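# Open an umbrella and leave it resting on the table

## Task

Open the umbrella fully so that its latch catches and holds it open, then leave it lying on the table supported by its handle and the rim of its canopy.

## Robot and tools

Robot: two six-joint arms with parallel grippers, left_arm and right_arm. In the scene frame the origin sits at table-top height halfway between the nominal bases; +x points out over the table, +z is up, and left_arm is on the +y side. Arm names do not match image sides. Calibrated bases: left_arm at (-0.009, +0.310, 0) m, right_arm at (+0.018, -0.275, 0) m, each turned only slightly about z. Each arm reports its gripper pose (end_effector_position in metres, end_effector_quat_wxyz) in its own base frame; fixed cameras and the table use the scene frame. Reported positions may be off by a few centimetres, more at long reach. The gripper's fingers point along its +z and close along its y; the reported point lies between the pads, about 1 cm short of the tips.

Joint order within each arm, everywhere: waist, shoulder, elbow, wrist pitch, wrist yaw, wrist roll. Stated ranges (rad): waist -2.618 to 3.054, shoulder 0.000 to 3.142, elbow 0.000 to 3.142, wrist pitch -1.571 to 1.571, wrist yaw -1.571 to 1.571, wrist roll -2.094 to 2.094. Real ends may differ by up to 0.059 rad.

A row is one flat list of 14 numbers, each in [-1, 1], always covering both arms: left_arm's six joint numbers then its opening, then right_arm's six joint numbers then its opening. Joint numbers are scaled offsets, not poses: 1.0 equals 2.224 rad for waist, shoulder and elbow and 8.485 rad for the three wrist joints. They count from the Joint targets as they stood when the action (or move) began, not from the previous row, so sending the same offset again moves further. The opening is absolute: +1 fully open (0.094 m pad gap), -1 closed. To leave a gripper unchanged, resend its current command; 0 means half-open, not 'no change'. To hold an arm's joints, send 0 offsets.

execute_actions(actions, cameras): actions is a list of actions; each action is a table of up to 15 rows, one per 1/30 s step, and a short table repeats its last row to fill 15 steps (0.5 s). An action is rejected for both arms if it would push a joint more than 0.059 rad beyond its range; the whole call is rejected if any action is malformed or the first one fails that check. An empty actions list just reports state and images. cameras picks images: omitted, null or ["all"] for all, [] for none; names are cam_high, cam_low, cam_left_wrist, cam_right_wrist (each 896x504).

move(target, speed, blend, opening_speed, blocking, cameras): target is one 14-number row or a list of up to 15 rows, all offsets from the same starting Joint targets. Every joint is interpolated together, so the gripper follows a curve. speed is the top rad/s of the joint with farthest to travel, 0.01 to 12.57, default 0.5, one value or one per target. blend (rad) rounds corners of a list. opening_speed (0.2 or more per second on the -1..+1 scale) ramps the fingers gradually; use it near its low end on anything fragile. Paths take at least 0.5 s and those over 10 s stop short. No collision avoidance. blocking=false returns after about 0.5 s while the move continues. The result adds a move: line such as done, off_target, moving, held or fault, and possibly limits=held. done does not prove contact or its absence.

wait(seconds 0 to 10) lets time pass with commands held; stop brakes a running move; zoom_image(camera, region [x0,y0,x1,y1], at most 504x504 px) enlarges part of the latest image; read_manual gives licence texts; finished_scene(scene) ends the scene irreversibly, so call it only once the umbrella is latched open and resting properly with the robot not touching it.

Results list Joint positions (rad, plus pad gap in m), Joint velocities (possibly 'within noise'), Joint targets (the base for your next offsets), Tool commands, joint torques (offset, noisy, joints 1-3 wrap at ±28 N m), grip_measured (opening on the command scale; reads slightly wide when empty and a bit narrow on a gripped part) and grip_effort_nm (gripper motor effort, negative closing; not a pad force). 'joint sent to its limit' means a joint was clipped at its end. 'joint command not followed' means the clearance check altered targets. Motor temperatures appear when they change notably; MOTOR HOT shows at 75 °C, at 90 °C the arm folds and stops for the scene, at 100 °C it collapses.

Limits of motion: each joint target stays within 0.339 rad (big joints) or 2.2 rad (wrist) of its measured angle per step, and targets placing the gripper over 200 mm from where it is get scaled back, so large moves need several actions. Tiny turns may not start.

Avoid: dropping the umbrella or letting it slide or fall off the table (fails the task), releasing parts while they move, fast impacts, hard pushes, and any contact or grip between the two arms. An arm blocked by an object keeps pushing and heats up; command its targets back past its measured positions to relieve it. Do not hold loads or stretch out for long. To release, command an opening well above grip_measured. Thinking time advances the simulation.

Each tool is called after "Emit:" as name([rows], argument=value, ...), one row to a line, values as JSON.

## Session

Emit:
execute_actions(actions=[])

Scene clock: 0.00 s.
left_arm: end_effector_position=(+0.4116, +0.0164, +0.1153) grip_measured=+1.000 grip_effort_nm=n/a end_effector_quat_wxyz=(+0.594, -0.024, +0.802, +0.061) | right_arm: end_effector_position=(+0.3828, -0.0287, +0.0911) grip_measured=+1.000 grip_effort_nm=n/a end_effector_quat_wxyz=(+0.572, +0.075, +0.812, -0.090)
Joint positions: left_arm=[-0.029 1.555 0.428 0.832 -0.154 0.026 0.094] | right_arm=[0.054 1.542 0.327 0.865 0.285 0.038 0.094]
Joint velocities: within noise
Joint torques (N m): no reading
Motor temperatures (°C): left_arm=[34 36 40 34 32 32 30] | right_arm=[35 35 35 33 33 34 34]
Heat: left arm: 40 °C; right arm: 35 °C.
Joint targets: left_arm=[-0.029 1.552 0.431 0.824 -0.154 0.026] | right_arm=[0.054 1.537 0.332 0.864 0.287 0.038]
Tool commands: left_gripper/opening=+1.0 right_gripper/opening=+1.0

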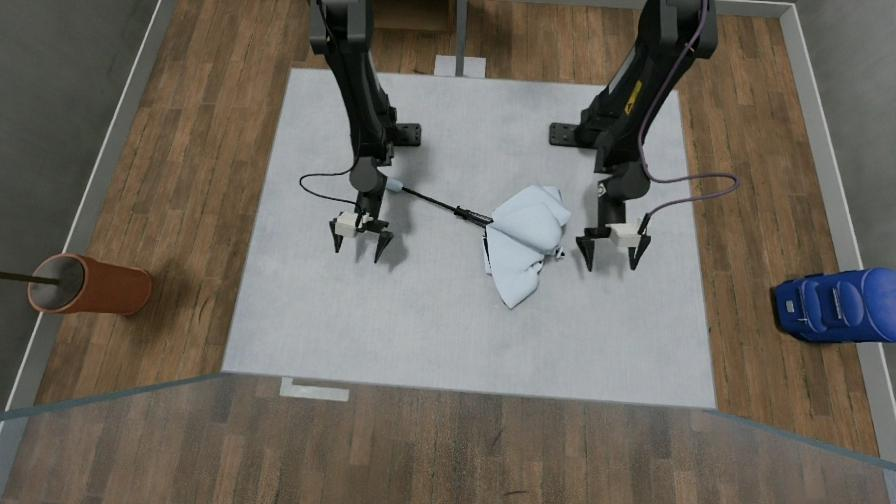

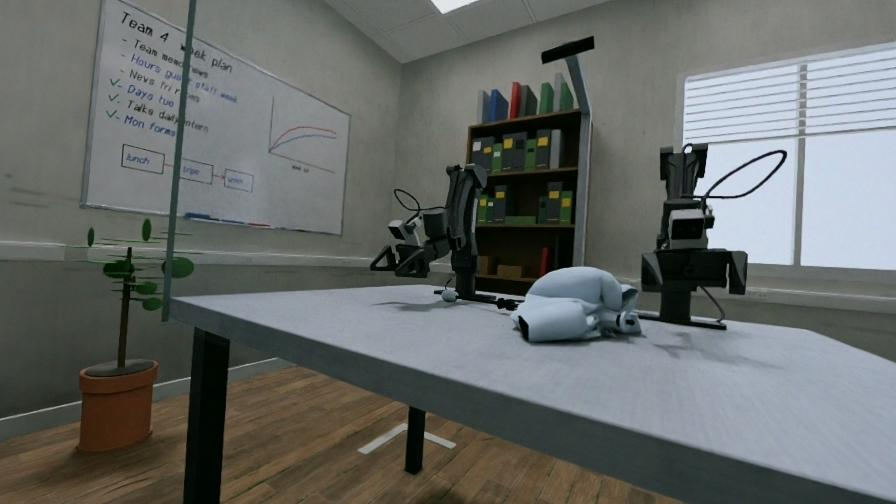

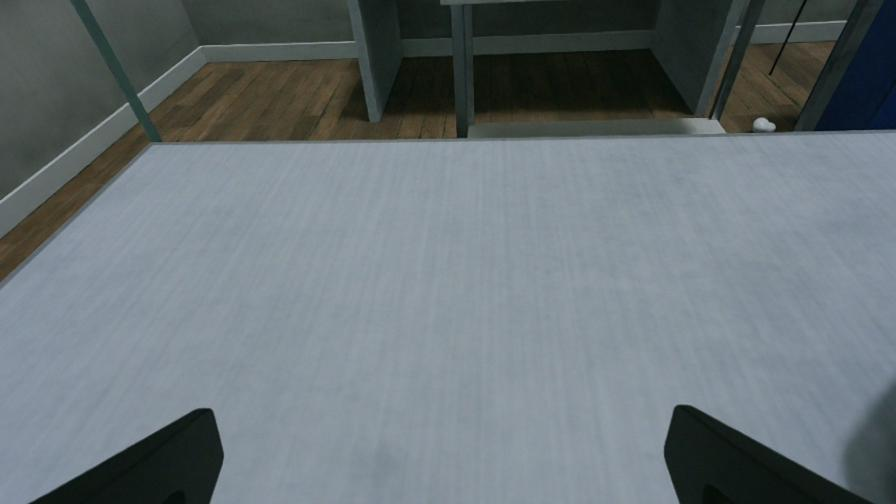

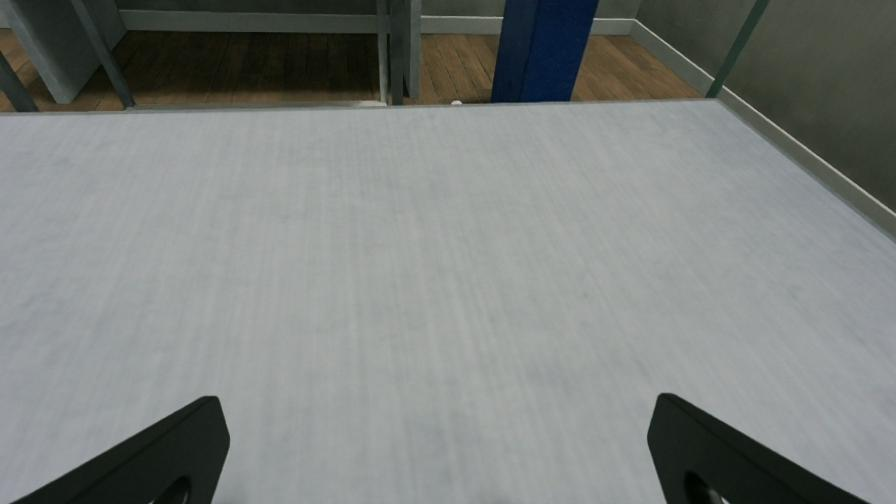

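Emit:
zoom_image(camera="cam_high", region=[340, 140, 660, 320])

Emit:
zoom_image(camera="cam_low", region=[420, 240, 680, 360])

Scaled by 1.575 (camera's finer frame: 1280x720).

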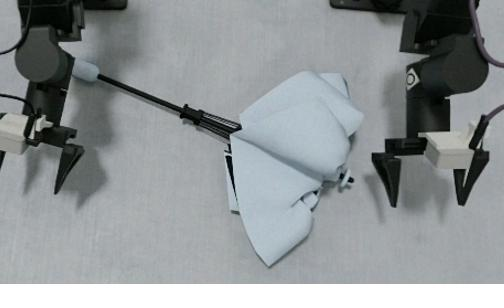

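Scaled by 1.938 (camera's finer frame: 1280x720).

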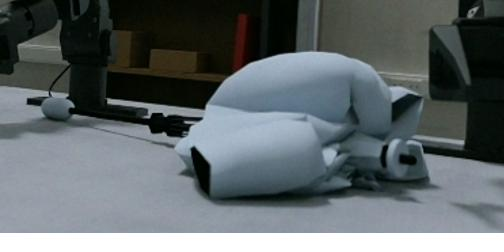

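Emit:
move(target=[-0.121,-0.068,0.436,-0.239,0.018,-0.003,1,0.11,-0.062,0.48,-0.243,-0.034,-0.0045,1], speed=1.2)

Scene clock: 20.47 s.
left_arm: end_effector_position=(+0.2972, -0.0868, +0.1969) grip_measured=+1.000 grip_effort_nm=-0.012 end_effector_quat_wxyz=(+0.171, +0.146, +0.974, -0.021) | right_arm: end_effector_position=(+0.2974, +0.0890, +0.1941) grip_measured=+1.000 grip_effort_nm=-0.037 end_effector_quat_wxyz=(+0.170, -0.138, +0.976, +0.021)
Joint positions: left_arm=[-0.292 1.414 1.378 -1.19 -0.008 0.006 0.094] | right_arm=[0.294 1.416 1.37 -1.181 0.011 0.011 0.094]
Joint torques (N m): left_arm=[-0.47 -5.45 8.59 1.1 0.05 -0.03] | right_arm=[0.42 -5.96 9.51 0.8 -0.12 -0.09]
Heat: left arm: 41 °C; right arm: 36 °C.
Joint targets: left_arm=[-0.298 1.401 1.401 -1.204 -0.002 0.000] | right_arm=[0.298 1.398 1.400 -1.198 -0.001 0.000]
move: done

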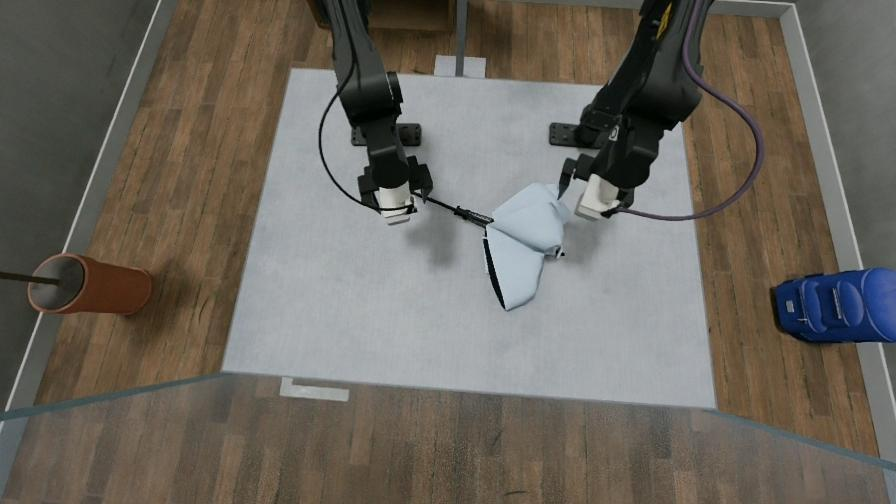

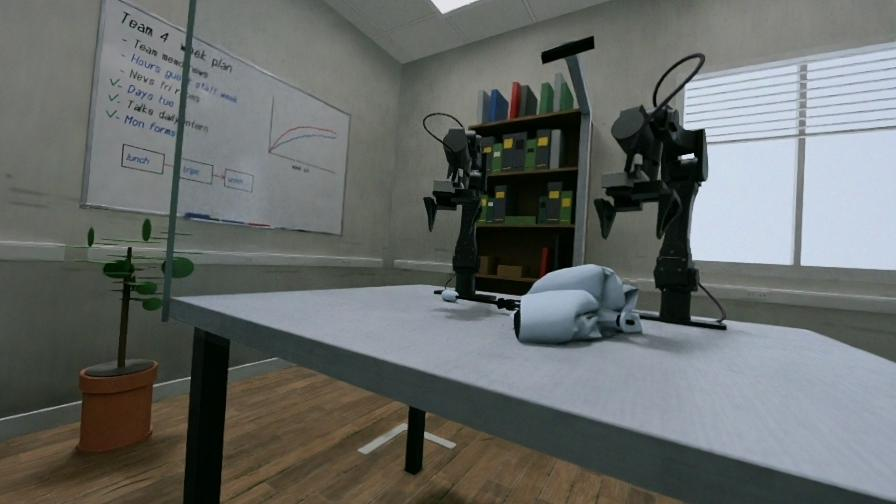

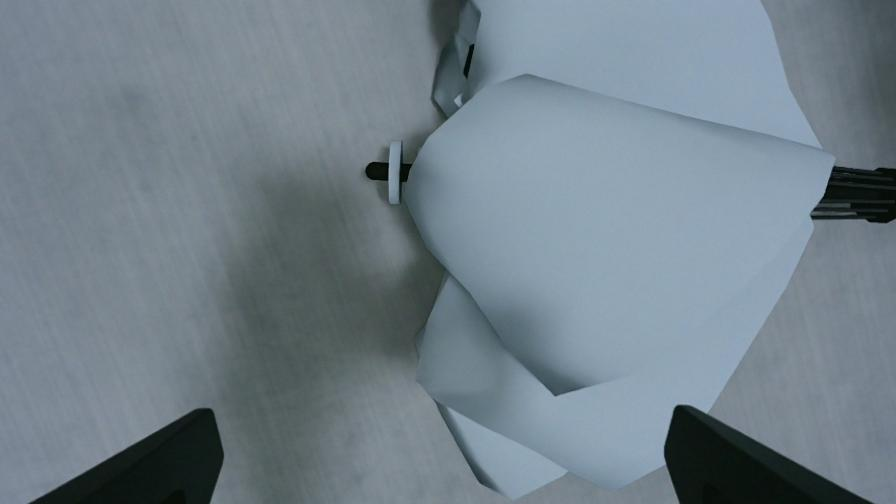

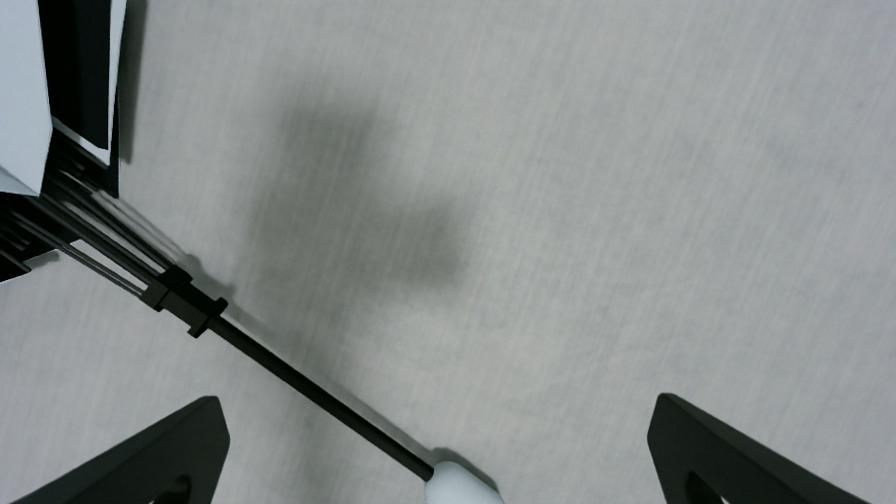

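Emit:
move(target=[0.229,0.454,0.294,-0.042,0.0774,0.244,0.3,0,0,0,0,0,0,1], speed=1.2)

Scene clock: 43.17 s.
left_arm: end_effector_position=(+0.4073, -0.0187, +0.0677) grip_measured=+0.301 grip_effort_nm=-0.081 end_effector_quat_wxyz=(+0.214, +0.718, +0.605, -0.270) | right_arm: end_effector_position=(+0.2970, +0.0890, +0.1939) grip_measured=+1.000 grip_effort_nm=-0.037 end_effector_quat_wxyz=(+0.169, -0.138, +0.976, +0.021)
Joint positions: left_arm=[0.213 2.389 2.033 -1.543 0.634 2.064 0.061] | right_arm=[0.294 1.416 1.37 -1.183 0.01 0.011 0.094]
Joint torques (N m): left_arm=[-0.17 -9.4 7.43 -0.37 0.54 0.1] | right_arm=[0.46 -5.97 9.51 0.83 -0.1 -0.08]
Heat: left arm: 42 °C; right arm: 37 °C.
Joint targets: left_arm=[0.211 2.411 2.055 -1.560 0.655 2.071] | right_arm=[0.298 1.398 1.400 -1.198 -0.001 0.000]
move: done

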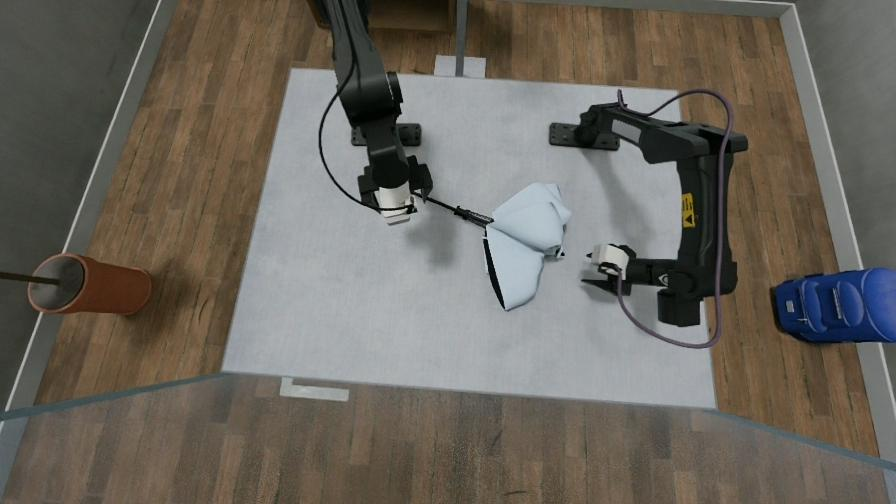

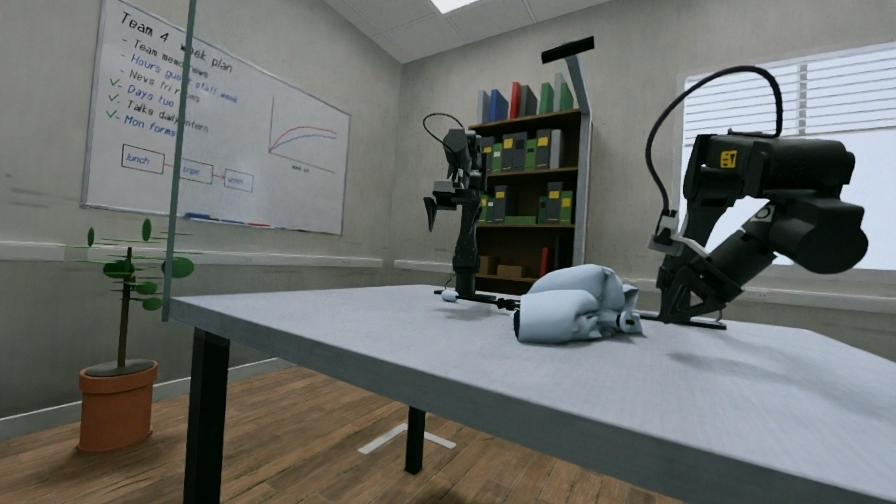

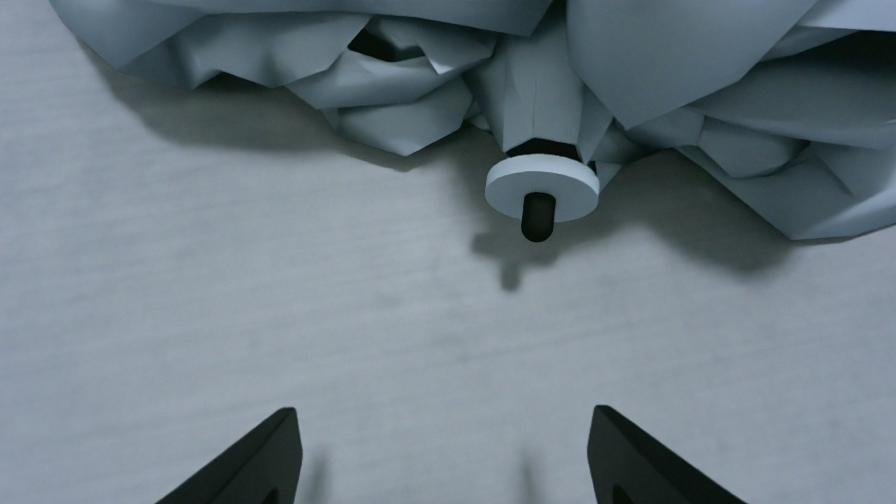

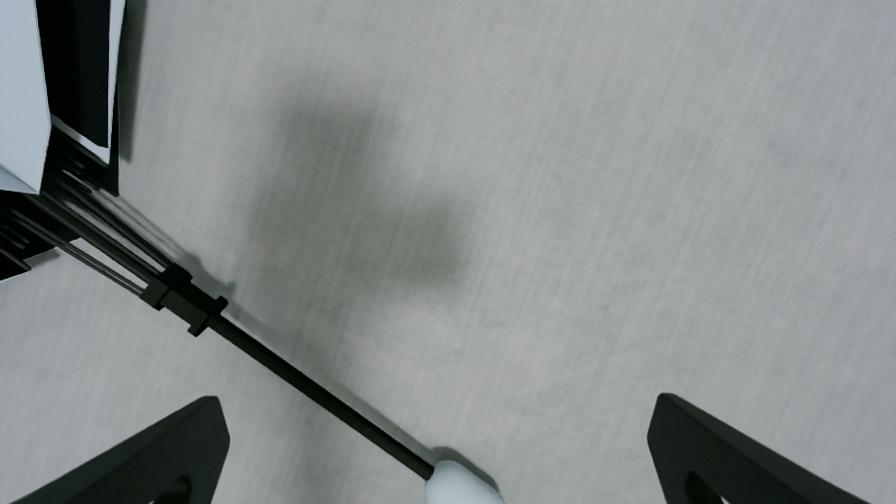

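Emit:
move(target=[-0.018,-0.0126,-0.0737,0.003,0.004,0,0.1,0,0,0,0,0,0,1], cameras=["cam_left_wrist"])

Scene clock: 55.00 s.
left_arm: end_effector_position=(+0.3781, -0.0451, +0.0496) grip_measured=+0.101 grip_effort_nm=-0.071 end_effector_quat_wxyz=(+0.194, +0.703, +0.598, -0.331) | right_arm: end_effector_position=(+0.2970, +0.0890, +0.1939) grip_measured=+1.000 grip_effort_nm=-0.042 end_effector_quat_wxyz=(+0.169, -0.138, +0.976, +0.021)
Joint positions: left_arm=[0.173 2.389 1.904 -1.542 0.668 2.065 0.052] | right_arm=[0.294 1.416 1.37 -1.183 0.01 0.011 0.094]
Joint torques (N m): left_arm=[-0.12 -11.1 4.29 -0.37 0.5 0.11] | right_arm=[0.39 -6 9.48 0.83 -0.12 -0.1]
Heat: left arm: 42 °C; right arm: 38 °C.
Joint targets: left_arm=[0.171 2.383 1.891 -1.535 0.689 2.071] | right_arm=[0.298 1.398 1.400 -1.198 -0.001 0.000]
move: done

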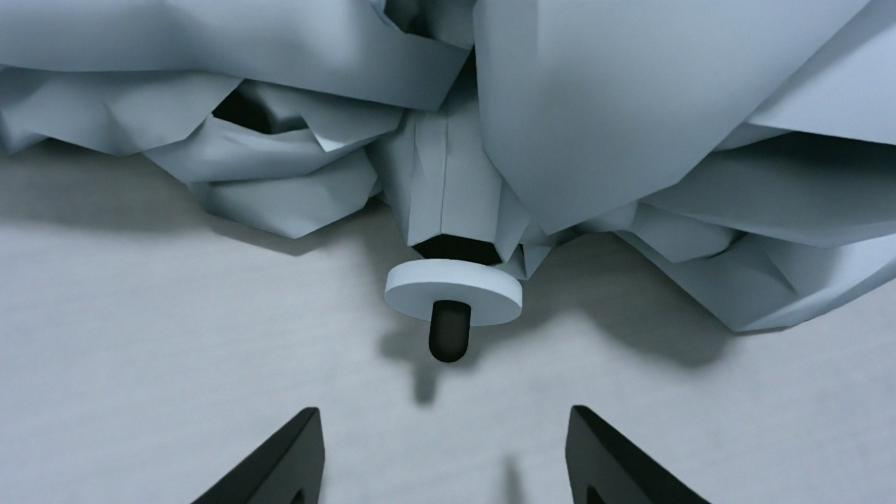

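Emit:
move(target=[-0.0234,-0.0126,-0.0612,0.0183,0.0025,0,0.1,0,0,0,0,0,0,1], speed=0.3, cameras=["cam_left_wrist","cam_low"])

Scene clock: 60.50 s.
left_arm: end_effector_position=(+0.3693, -0.0675, +0.0217) grip_measured=+0.101 grip_effort_nm=-0.066 end_effector_quat_wxyz=(+0.201, +0.715, +0.580, -0.335) | right_arm: end_effector_position=(+0.2970, +0.0890, +0.1939) grip_measured=+1.000 grip_effort_nm=-0.037 end_effector_quat_wxyz=(+0.169, -0.138, +0.976, +0.021)
Joint positions: left_arm=[0.125 2.382 1.771 -1.401 0.695 2.066 0.052] | right_arm=[0.294 1.416 1.37 -1.183 0.01 0.011 0.094]
Joint torques (N m): left_arm=[-0.47 -12.57 3.85 -0.19 0.48 0.1] | right_arm=[0.43 -5.93 9.52 0.82 -0.11 -0.08]
Heat: left arm: 42 °C; right arm: 38 °C.
Joint targets: left_arm=[0.119 2.355 1.754 -1.380 0.710 2.071] | right_arm=[0.298 1.398 1.400 -1.198 -0.001 0.000]
move: done
Images, in order (width x height): cam_low 896x504, cam_left_wrist 896x504.

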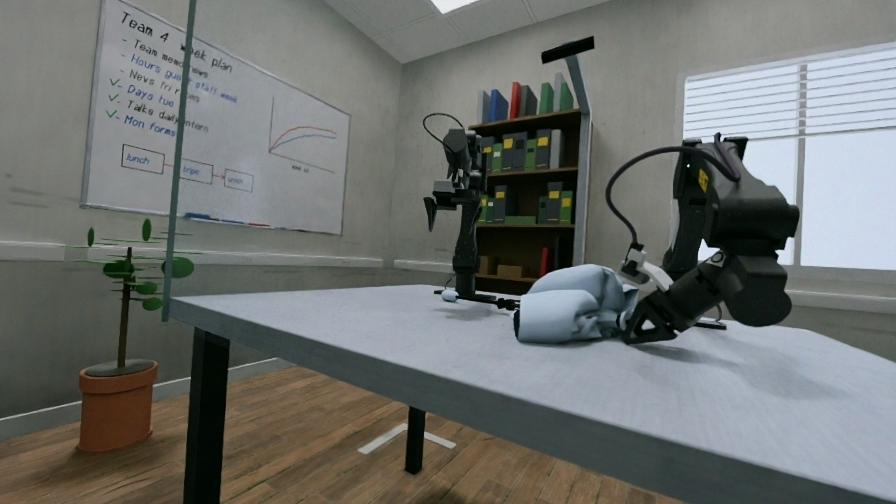

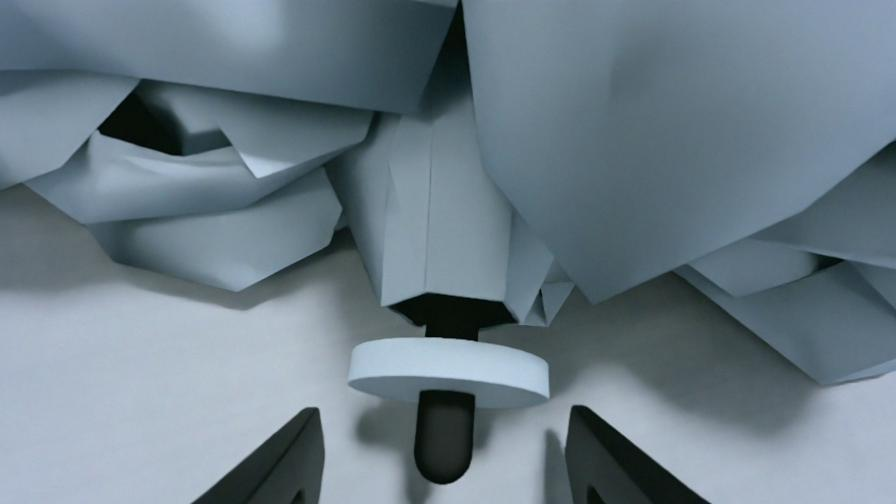

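Emit:
move(target=[0,0,0,0,0,0,-1,0,0,0,0,0,0,1], opening_speed=0.6, cameras=["cam_left_wrist"])

Scene clock: 64.23 s.
left_arm: end_effector_position=(+0.3727, -0.0668, +0.0199) grip_measured=-0.992 grip_effort_nm=-0.427 end_effector_quat_wxyz=(+0.205, +0.719, +0.578, -0.327) | right_arm: end_effector_position=(+0.2969, +0.0890, +0.1939) grip_measured=+1.000 grip_effort_nm=-0.032 end_effector_quat_wxyz=(+0.169, -0.138, +0.976, +0.021)
Joint positions: left_arm=[0.125 2.382 1.771 -1.382 0.693 2.066 0] | right_arm=[0.294 1.416 1.37 -1.183 0.01 0.011 0.094]
Joint torques (N m): left_arm=[-0.49 -12.66 3.85 -0.36 0.5 0.1] | right_arm=[0.43 -5.97 9.55 0.83 -0.1 -0.1]
Heat: left arm: 41 °C; right arm: 38 °C.
Joint targets: left_arm=[0.119 2.355 1.754 -1.380 0.710 2.071] | right_arm=[0.298 1.398 1.400 -1.198 -0.001 0.000]
move: done

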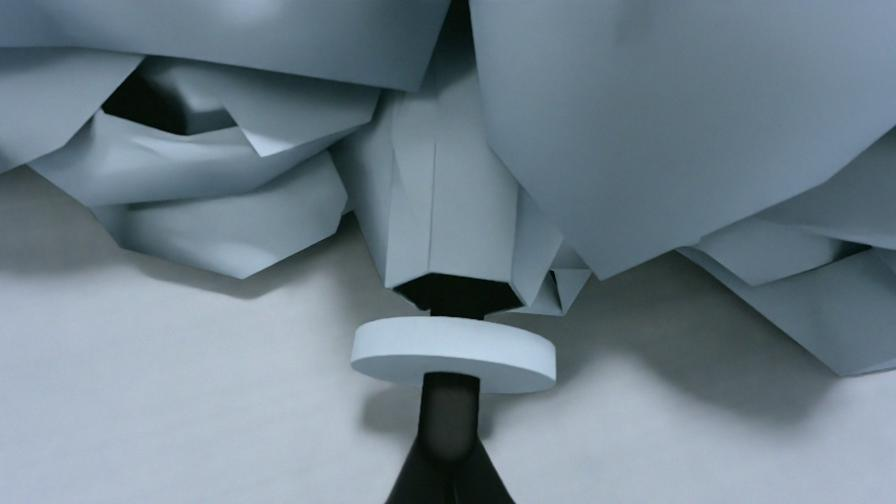

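Emit:
move([
  [0,0,0,0,0,0,0.1,0,0,0,0,0,0,1],
  [-0.0055,-0.0126,0,-0.0035,0,0,0.1,0,0,0,0,0,0,1],
  [-0.0055,-0.0126,0,-0.0035,0,0,-1,0,0,0,0,0,0,1],
], opening_speed=0.8, speed=0.3, cameras=["cam_left_wrist"])

Scene clock: 73.87 s.
left_arm: end_effector_position=(+0.3717, -0.0709, +0.0306) grip_measured=-0.870 grip_effort_nm=-1.028 end_effector_quat_wxyz=(+0.205, +0.726, +0.572, -0.322) | right_arm: end_effector_position=(+0.2969, +0.0890, +0.1939) grip_measured=+1.000 grip_effort_nm=-0.032 end_effector_quat_wxyz=(+0.169, -0.138, +0.976, +0.021)
Joint positions: left_arm=[0.113 2.353 1.771 -1.396 0.689 2.067 0.006] | right_arm=[0.294 1.416 1.37 -1.183 0.01 0.011 0.094]
Joint torques (N m): left_arm=[-0.47 -12.45 3.97 -0.49 0.54 0.09] | right_arm=[0.47 -5.96 9.5 0.83 -0.11 -0.09]
Heat: left arm: 41 °C; right arm: 38 °C.
Joint targets: left_arm=[0.107 2.327 1.754 -1.409 0.710 2.071] | right_arm=[0.298 1.398 1.400 -1.198 -0.001 0.000]
move: done

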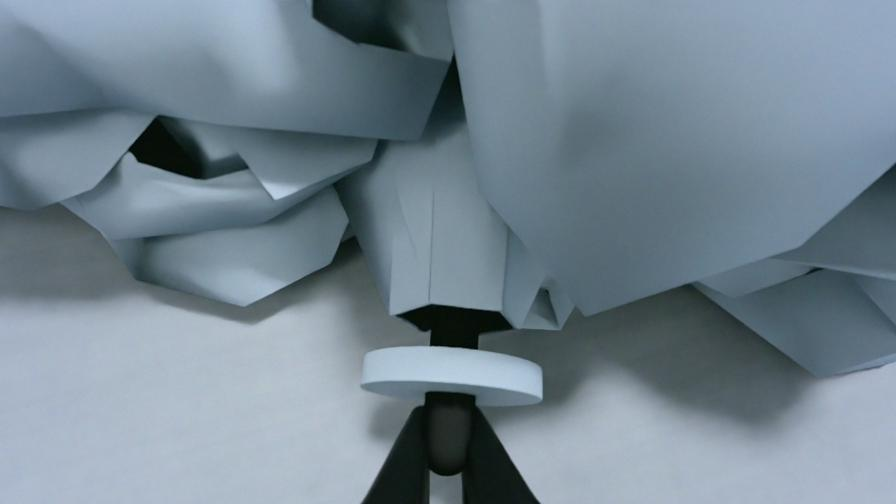

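Emit:
move(target=[-0.0315,-0.2145,0,-0.008,0,0,-1,0,0,0,0,0,0,1], speed=0.25)

Scene clock: 86.37 s.
left_arm: end_effector_position=(+0.3584, -0.0885, +0.1899) grip_measured=-0.872 grip_effort_nm=-1.038 end_effector_quat_wxyz=(+0.277, +0.810, +0.497, -0.141) | right_arm: end_effector_position=(+0.2969, +0.0890, +0.1939) grip_measured=+1.000 grip_effort_nm=-0.032 end_effector_quat_wxyz=(+0.169, -0.138, +0.976, +0.021)
Joint positions: left_arm=[0.044 1.873 1.766 -1.437 0.631 2.076 0.006] | right_arm=[0.294 1.416 1.37 -1.183 0.01 0.011 0.094]
Joint torques (N m): left_arm=[-0.53 -9.7 5.37 0.12 1.12 -0.02] | right_arm=[0.42 -5.97 9.52 0.84 -0.11 -0.08]
Motor temperatures (°C): left_arm=[34 42 40 35 32 32 31] | right_arm=[35 37 38 34 33 34 34]
Heat: left arm: 42 °C; right arm: 38 °C.
Joint targets: left_arm=[0.037 1.850 1.754 -1.477 0.711 2.071] | right_arm=[0.298 1.398 1.400 -1.198 -0.001 0.000]
move: off_target (left_arm); left_arm: the wrist yaw is farthest, 0.079 rad from its target

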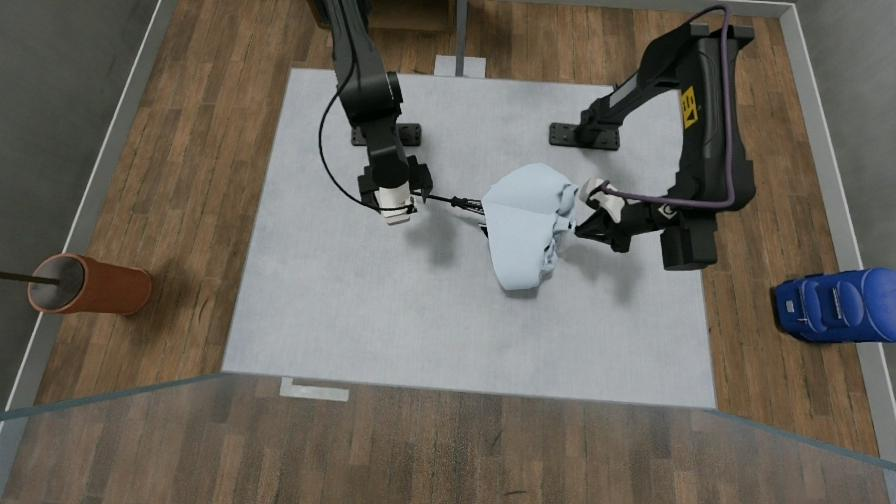

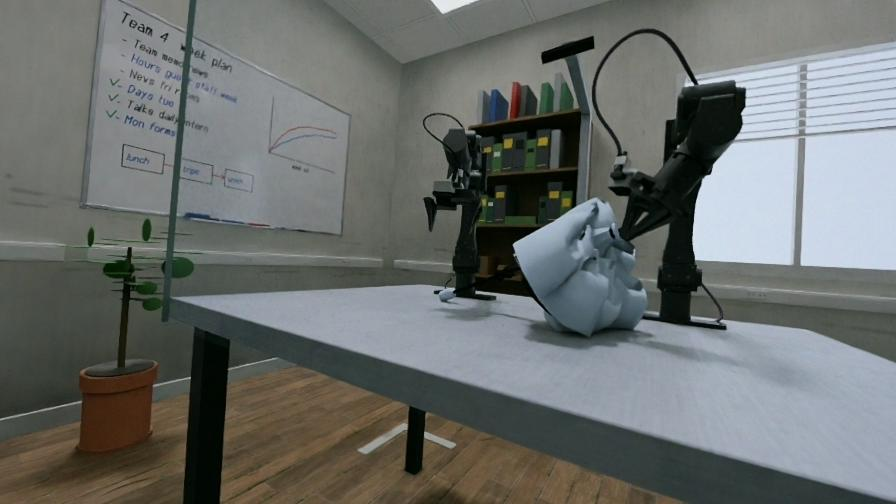

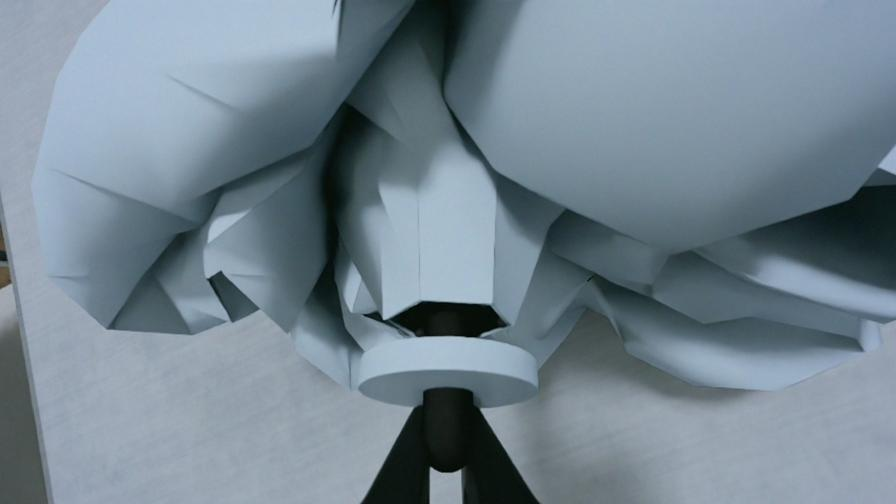

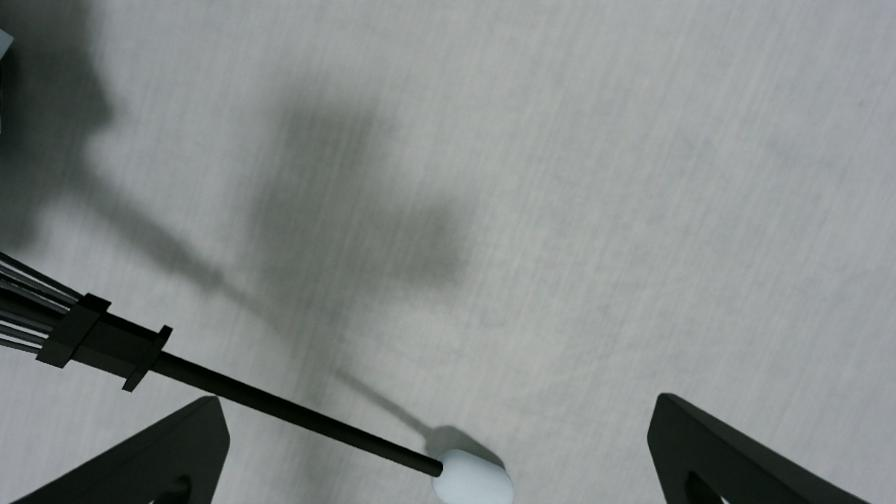

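Emit:
move(target=[0,0,0,0,-0.008,0,-1,-0.1133,-0.1475,-0.4024,0.0952,-0.1074,-0.0992,0.3], speed=0.8)

Scene clock: 99.33 s.
left_arm: end_effector_position=(+0.3559, -0.0858, +0.1879) grip_measured=-0.872 grip_effort_nm=-1.043 end_effector_quat_wxyz=(+0.266, +0.812, +0.500, -0.141) | right_arm: end_effector_position=(+0.2322, +0.1514, +0.1208) grip_measured=+0.302 grip_effort_nm=-0.149 end_effector_quat_wxyz=(+0.403, -0.483, +0.726, +0.277)
Joint positions: left_arm=[0.044 1.873 1.766 -1.448 0.611 2.076 0.006] | right_arm=[0.053 1.088 0.522 -0.404 -0.885 -0.829 0.061]
Joint torques (N m): left_arm=[-0.54 -9.7 5.35 0.22 0.64 -0.01] | right_arm=[-0.69 -3.49 5.53 1.37 -0.69 -0.11]
Heat: left arm: 40 °C; right arm: 38 °C.
Joint targets: left_arm=[0.037 1.850 1.754 -1.478 0.643 2.071] | right_arm=[0.046 1.071 0.505 -0.390 -0.912 -0.842]
move: done

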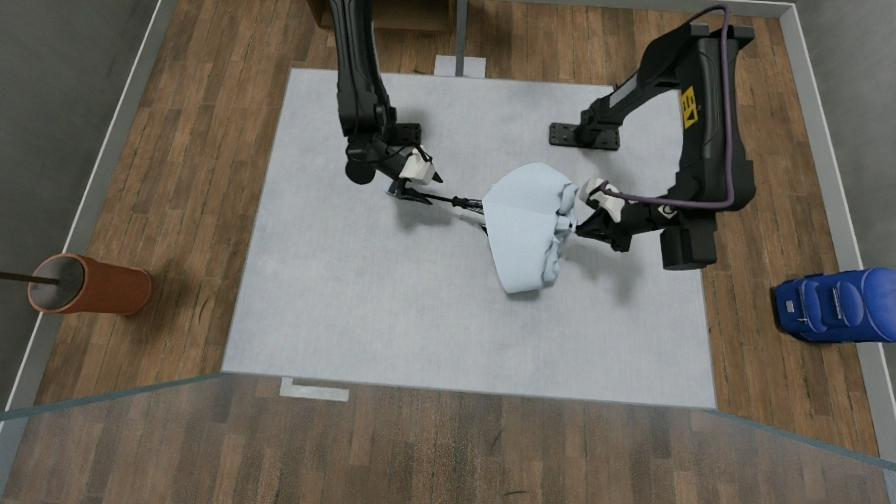

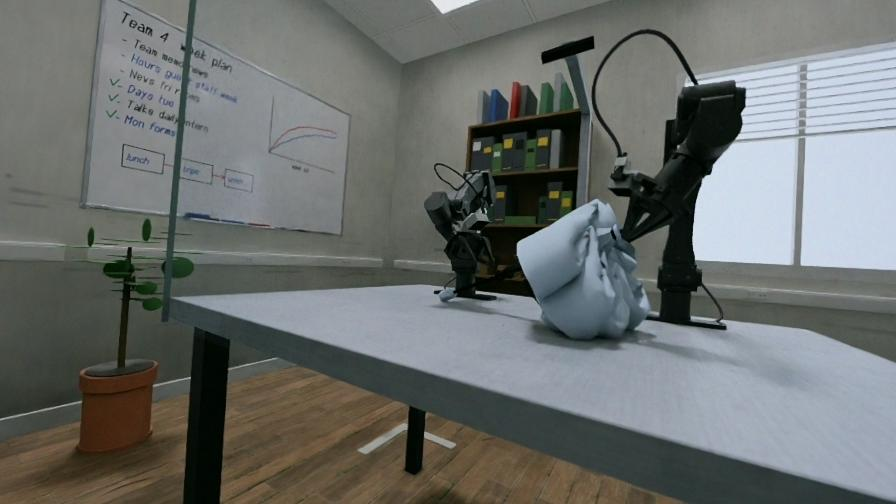

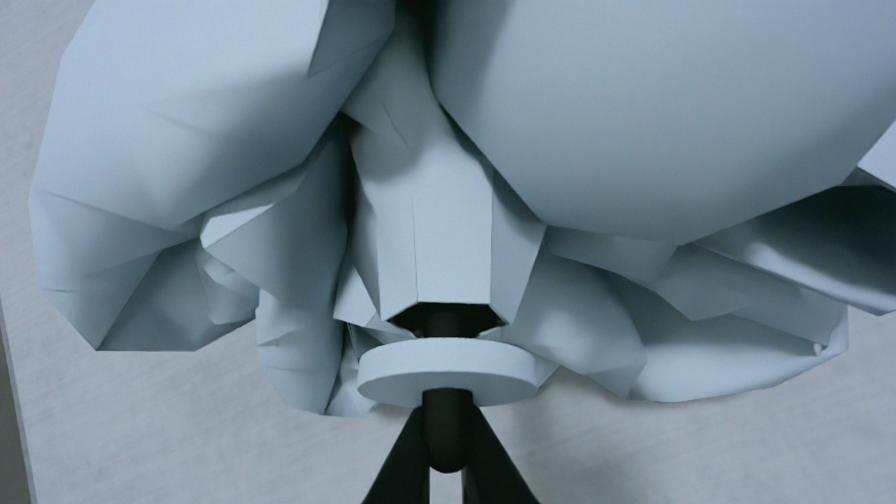

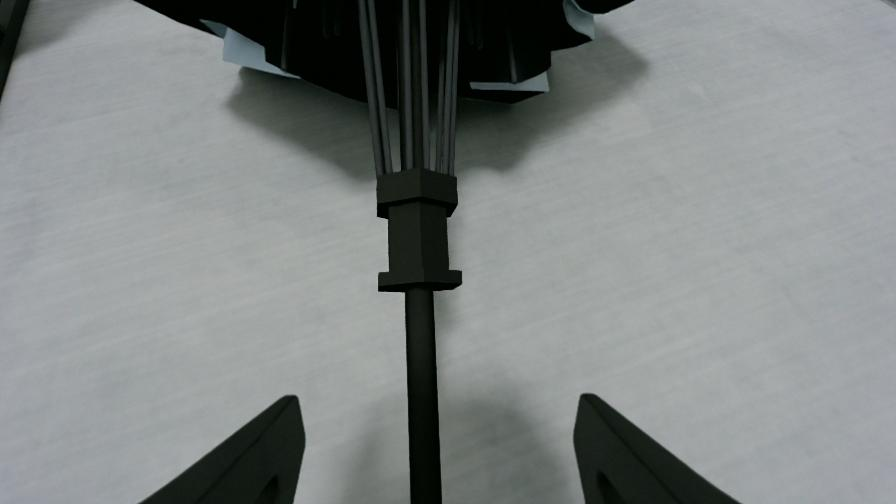

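Emit:
move(target=[0,0,0,0,0,0,-1,0.099,0.0818,-0.0652,0.0625,0.0144,0.0273,0.3], speed=0.4, cameras=["cam_right_wrist"])

Scene clock: 108.67 s.
left_arm: end_effector_position=(+0.3558, -0.0858, +0.1878) grip_measured=-0.872 grip_effort_nm=-1.038 end_effector_quat_wxyz=(+0.266, +0.812, +0.500, -0.141) | right_arm: end_effector_position=(+0.2415, +0.1971, +0.0895) grip_measured=+0.302 grip_effort_nm=-0.154 end_effector_quat_wxyz=(+0.430, -0.502, +0.696, +0.281)
Joint positions: left_arm=[0.044 1.873 1.766 -1.449 0.611 2.076 0.006] | right_arm=[0.261 1.244 0.379 0.126 -0.793 -0.621 0.061]
Joint torques (N m): left_arm=[-0.54 -9.7 5.35 0.23 0.63 -0.02] | right_arm=[0.5 -2.24 4.96 1.59 -0.28 0.11]
Heat: left arm: 40 °C; right arm: 37 °C.
Joint targets: left_arm=[0.037 1.850 1.754 -1.478 0.643 2.071] | right_arm=[0.266 1.252 0.360 0.140 -0.790 -0.610]
move: done

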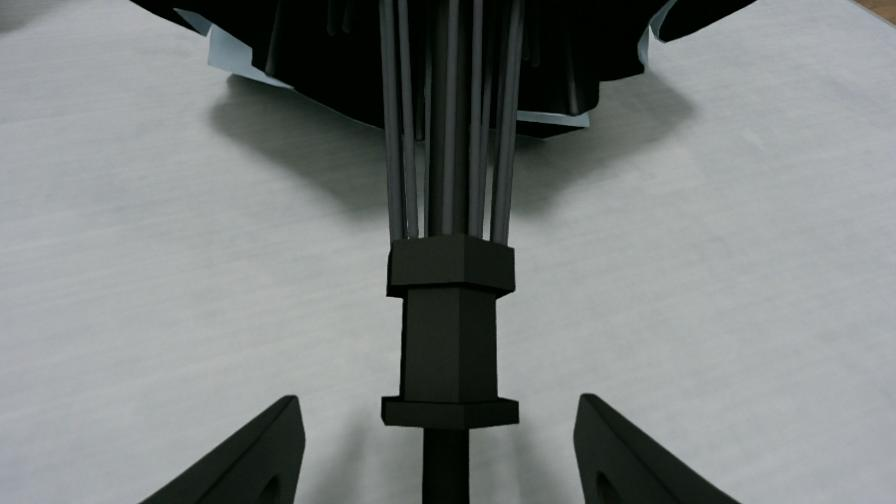

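Emit:
move([
  [0,0,0,0,0,0,-1,-0.005,-0.0094,-0.0108,0,0,0,0.3],
  [0,0,0,0,0,0,-1,-0.005,-0.0094,-0.0108,0,0,0,-0.68],
], speed=0.3, opening_speed=1, cameras=["cam_right_wrist"])

Scene clock: 114.87 s.
left_arm: end_effector_position=(+0.3551, -0.0857, +0.1877) grip_measured=-0.872 grip_effort_nm=-1.038 end_effector_quat_wxyz=(+0.265, +0.812, +0.501, -0.142) | right_arm: end_effector_position=(+0.2362, +0.1951, +0.0818) grip_measured=-0.678 grip_effort_nm=-0.149 end_effector_quat_wxyz=(+0.423, -0.499, +0.702, +0.282)
Joint positions: left_arm=[0.044 1.873 1.766 -1.452 0.61 2.076 0.006] | right_arm=[0.261 1.244 0.355 0.132 -0.789 -0.621 0.015]
Joint torques (N m): left_arm=[-0.54 -9.72 5.34 0.25 0.65 -0.01] | right_arm=[-0.62 -3.71 4.85 1.56 -0.33 0.11]
Heat: left arm: 40 °C; right arm: 37 °C.
Joint targets: left_arm=[0.037 1.850 1.754 -1.477 0.643 2.071] | right_arm=[0.255 1.231 0.336 0.140 -0.790 -0.610]
move: done

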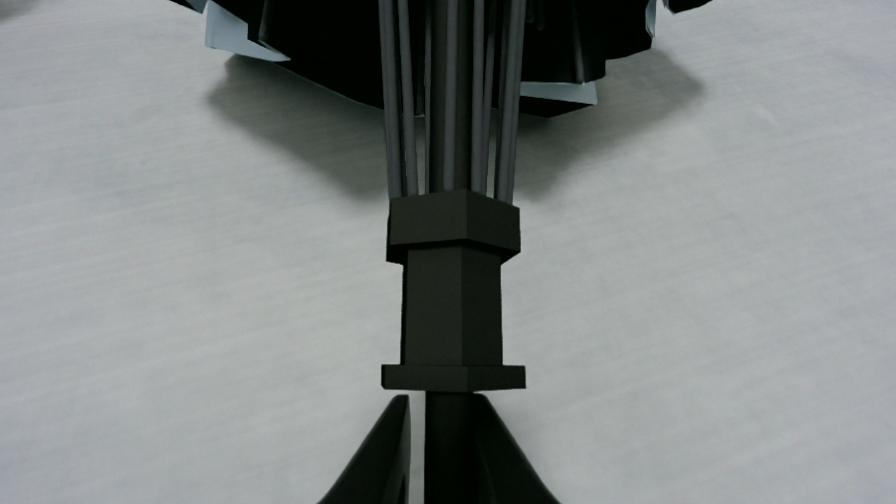

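Emit:
move(target=[0,0,0,0,0,0,-1,0.0886,0.05,0.0665,0.0086,0.0179,0.0226,-0.68], speed=0.15)

Scene clock: 125.43 s.
left_arm: end_effector_position=(+0.3582, -0.0765, +0.1842) grip_measured=-0.872 grip_effort_nm=-1.038 end_effector_quat_wxyz=(+0.252, +0.816, +0.506, -0.126) | right_arm: end_effector_position=(+0.2394, +0.2254, +0.0686) grip_measured=-0.678 grip_effort_nm=-0.149 end_effector_quat_wxyz=(+0.374, -0.477, +0.746, +0.277)
Joint positions: left_arm=[0.052 1.872 1.766 -1.439 0.57 2.076 0.006] | right_arm=[0.436 1.337 0.425 0.146 -0.61 -0.436 0.015]
Joint torques (N m): left_arm=[-1.28 -9.62 5.38 0.15 1.01 -0.02] | right_arm=[1.61 -3.11 11.67 2.14 -0.57 0.17]
Heat: left arm: 40 °C; right arm: 37 °C.
Joint targets: left_arm=[0.037 1.850 1.754 -1.477 0.643 2.071] | right_arm=[0.452 1.343 0.484 0.213 -0.638 -0.418]
move: off_target (left_arm, right_arm); left_arm: the wrist yaw is farthest, 0.073 rad from its target; right_arm: the wrist pitch is farthest, 0.067 rad from its target

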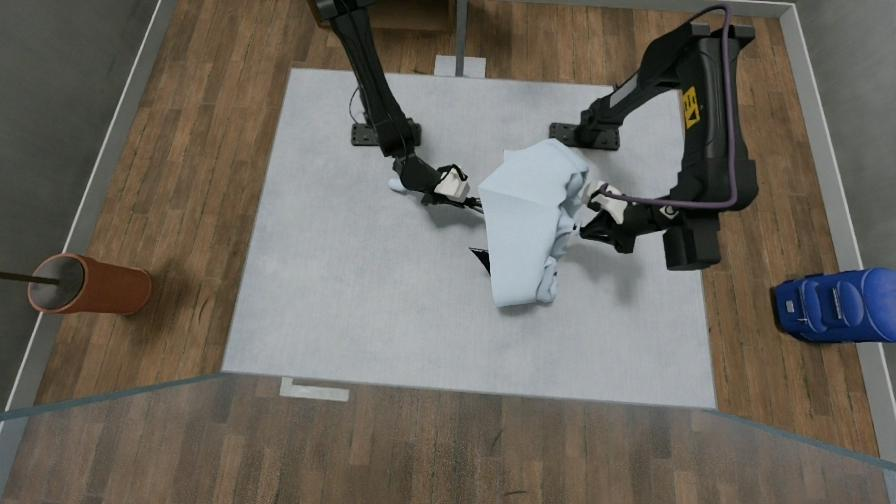

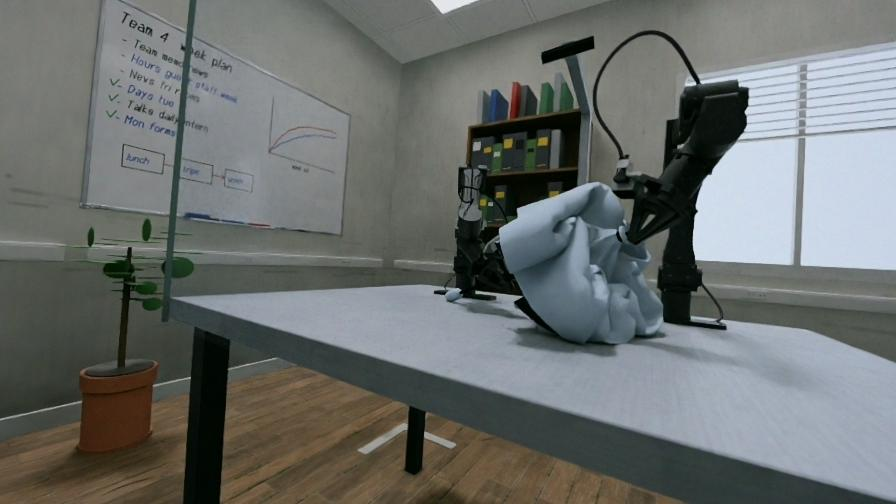

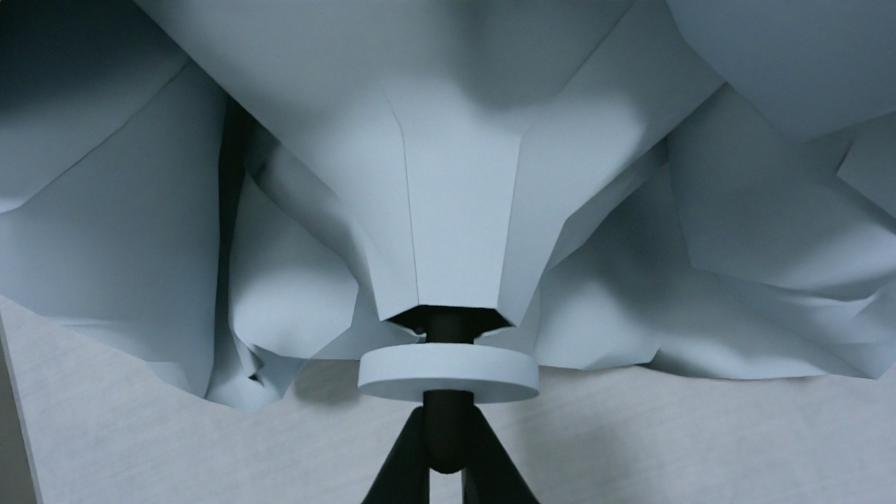

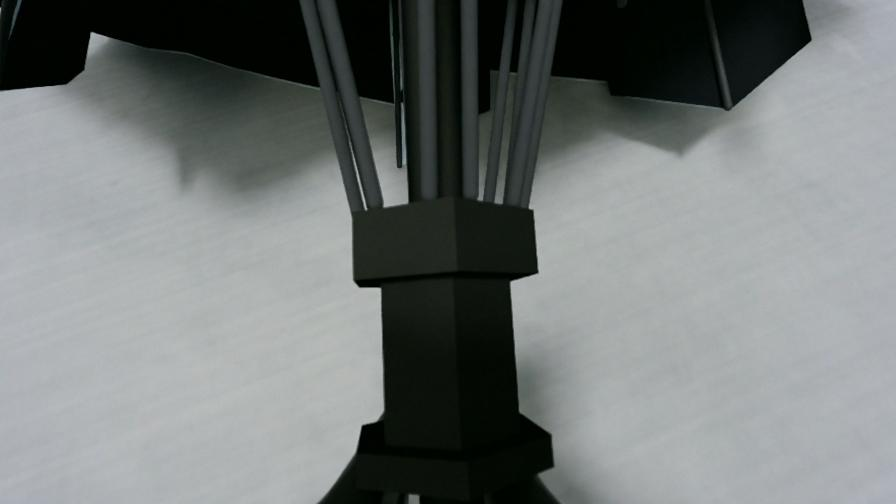

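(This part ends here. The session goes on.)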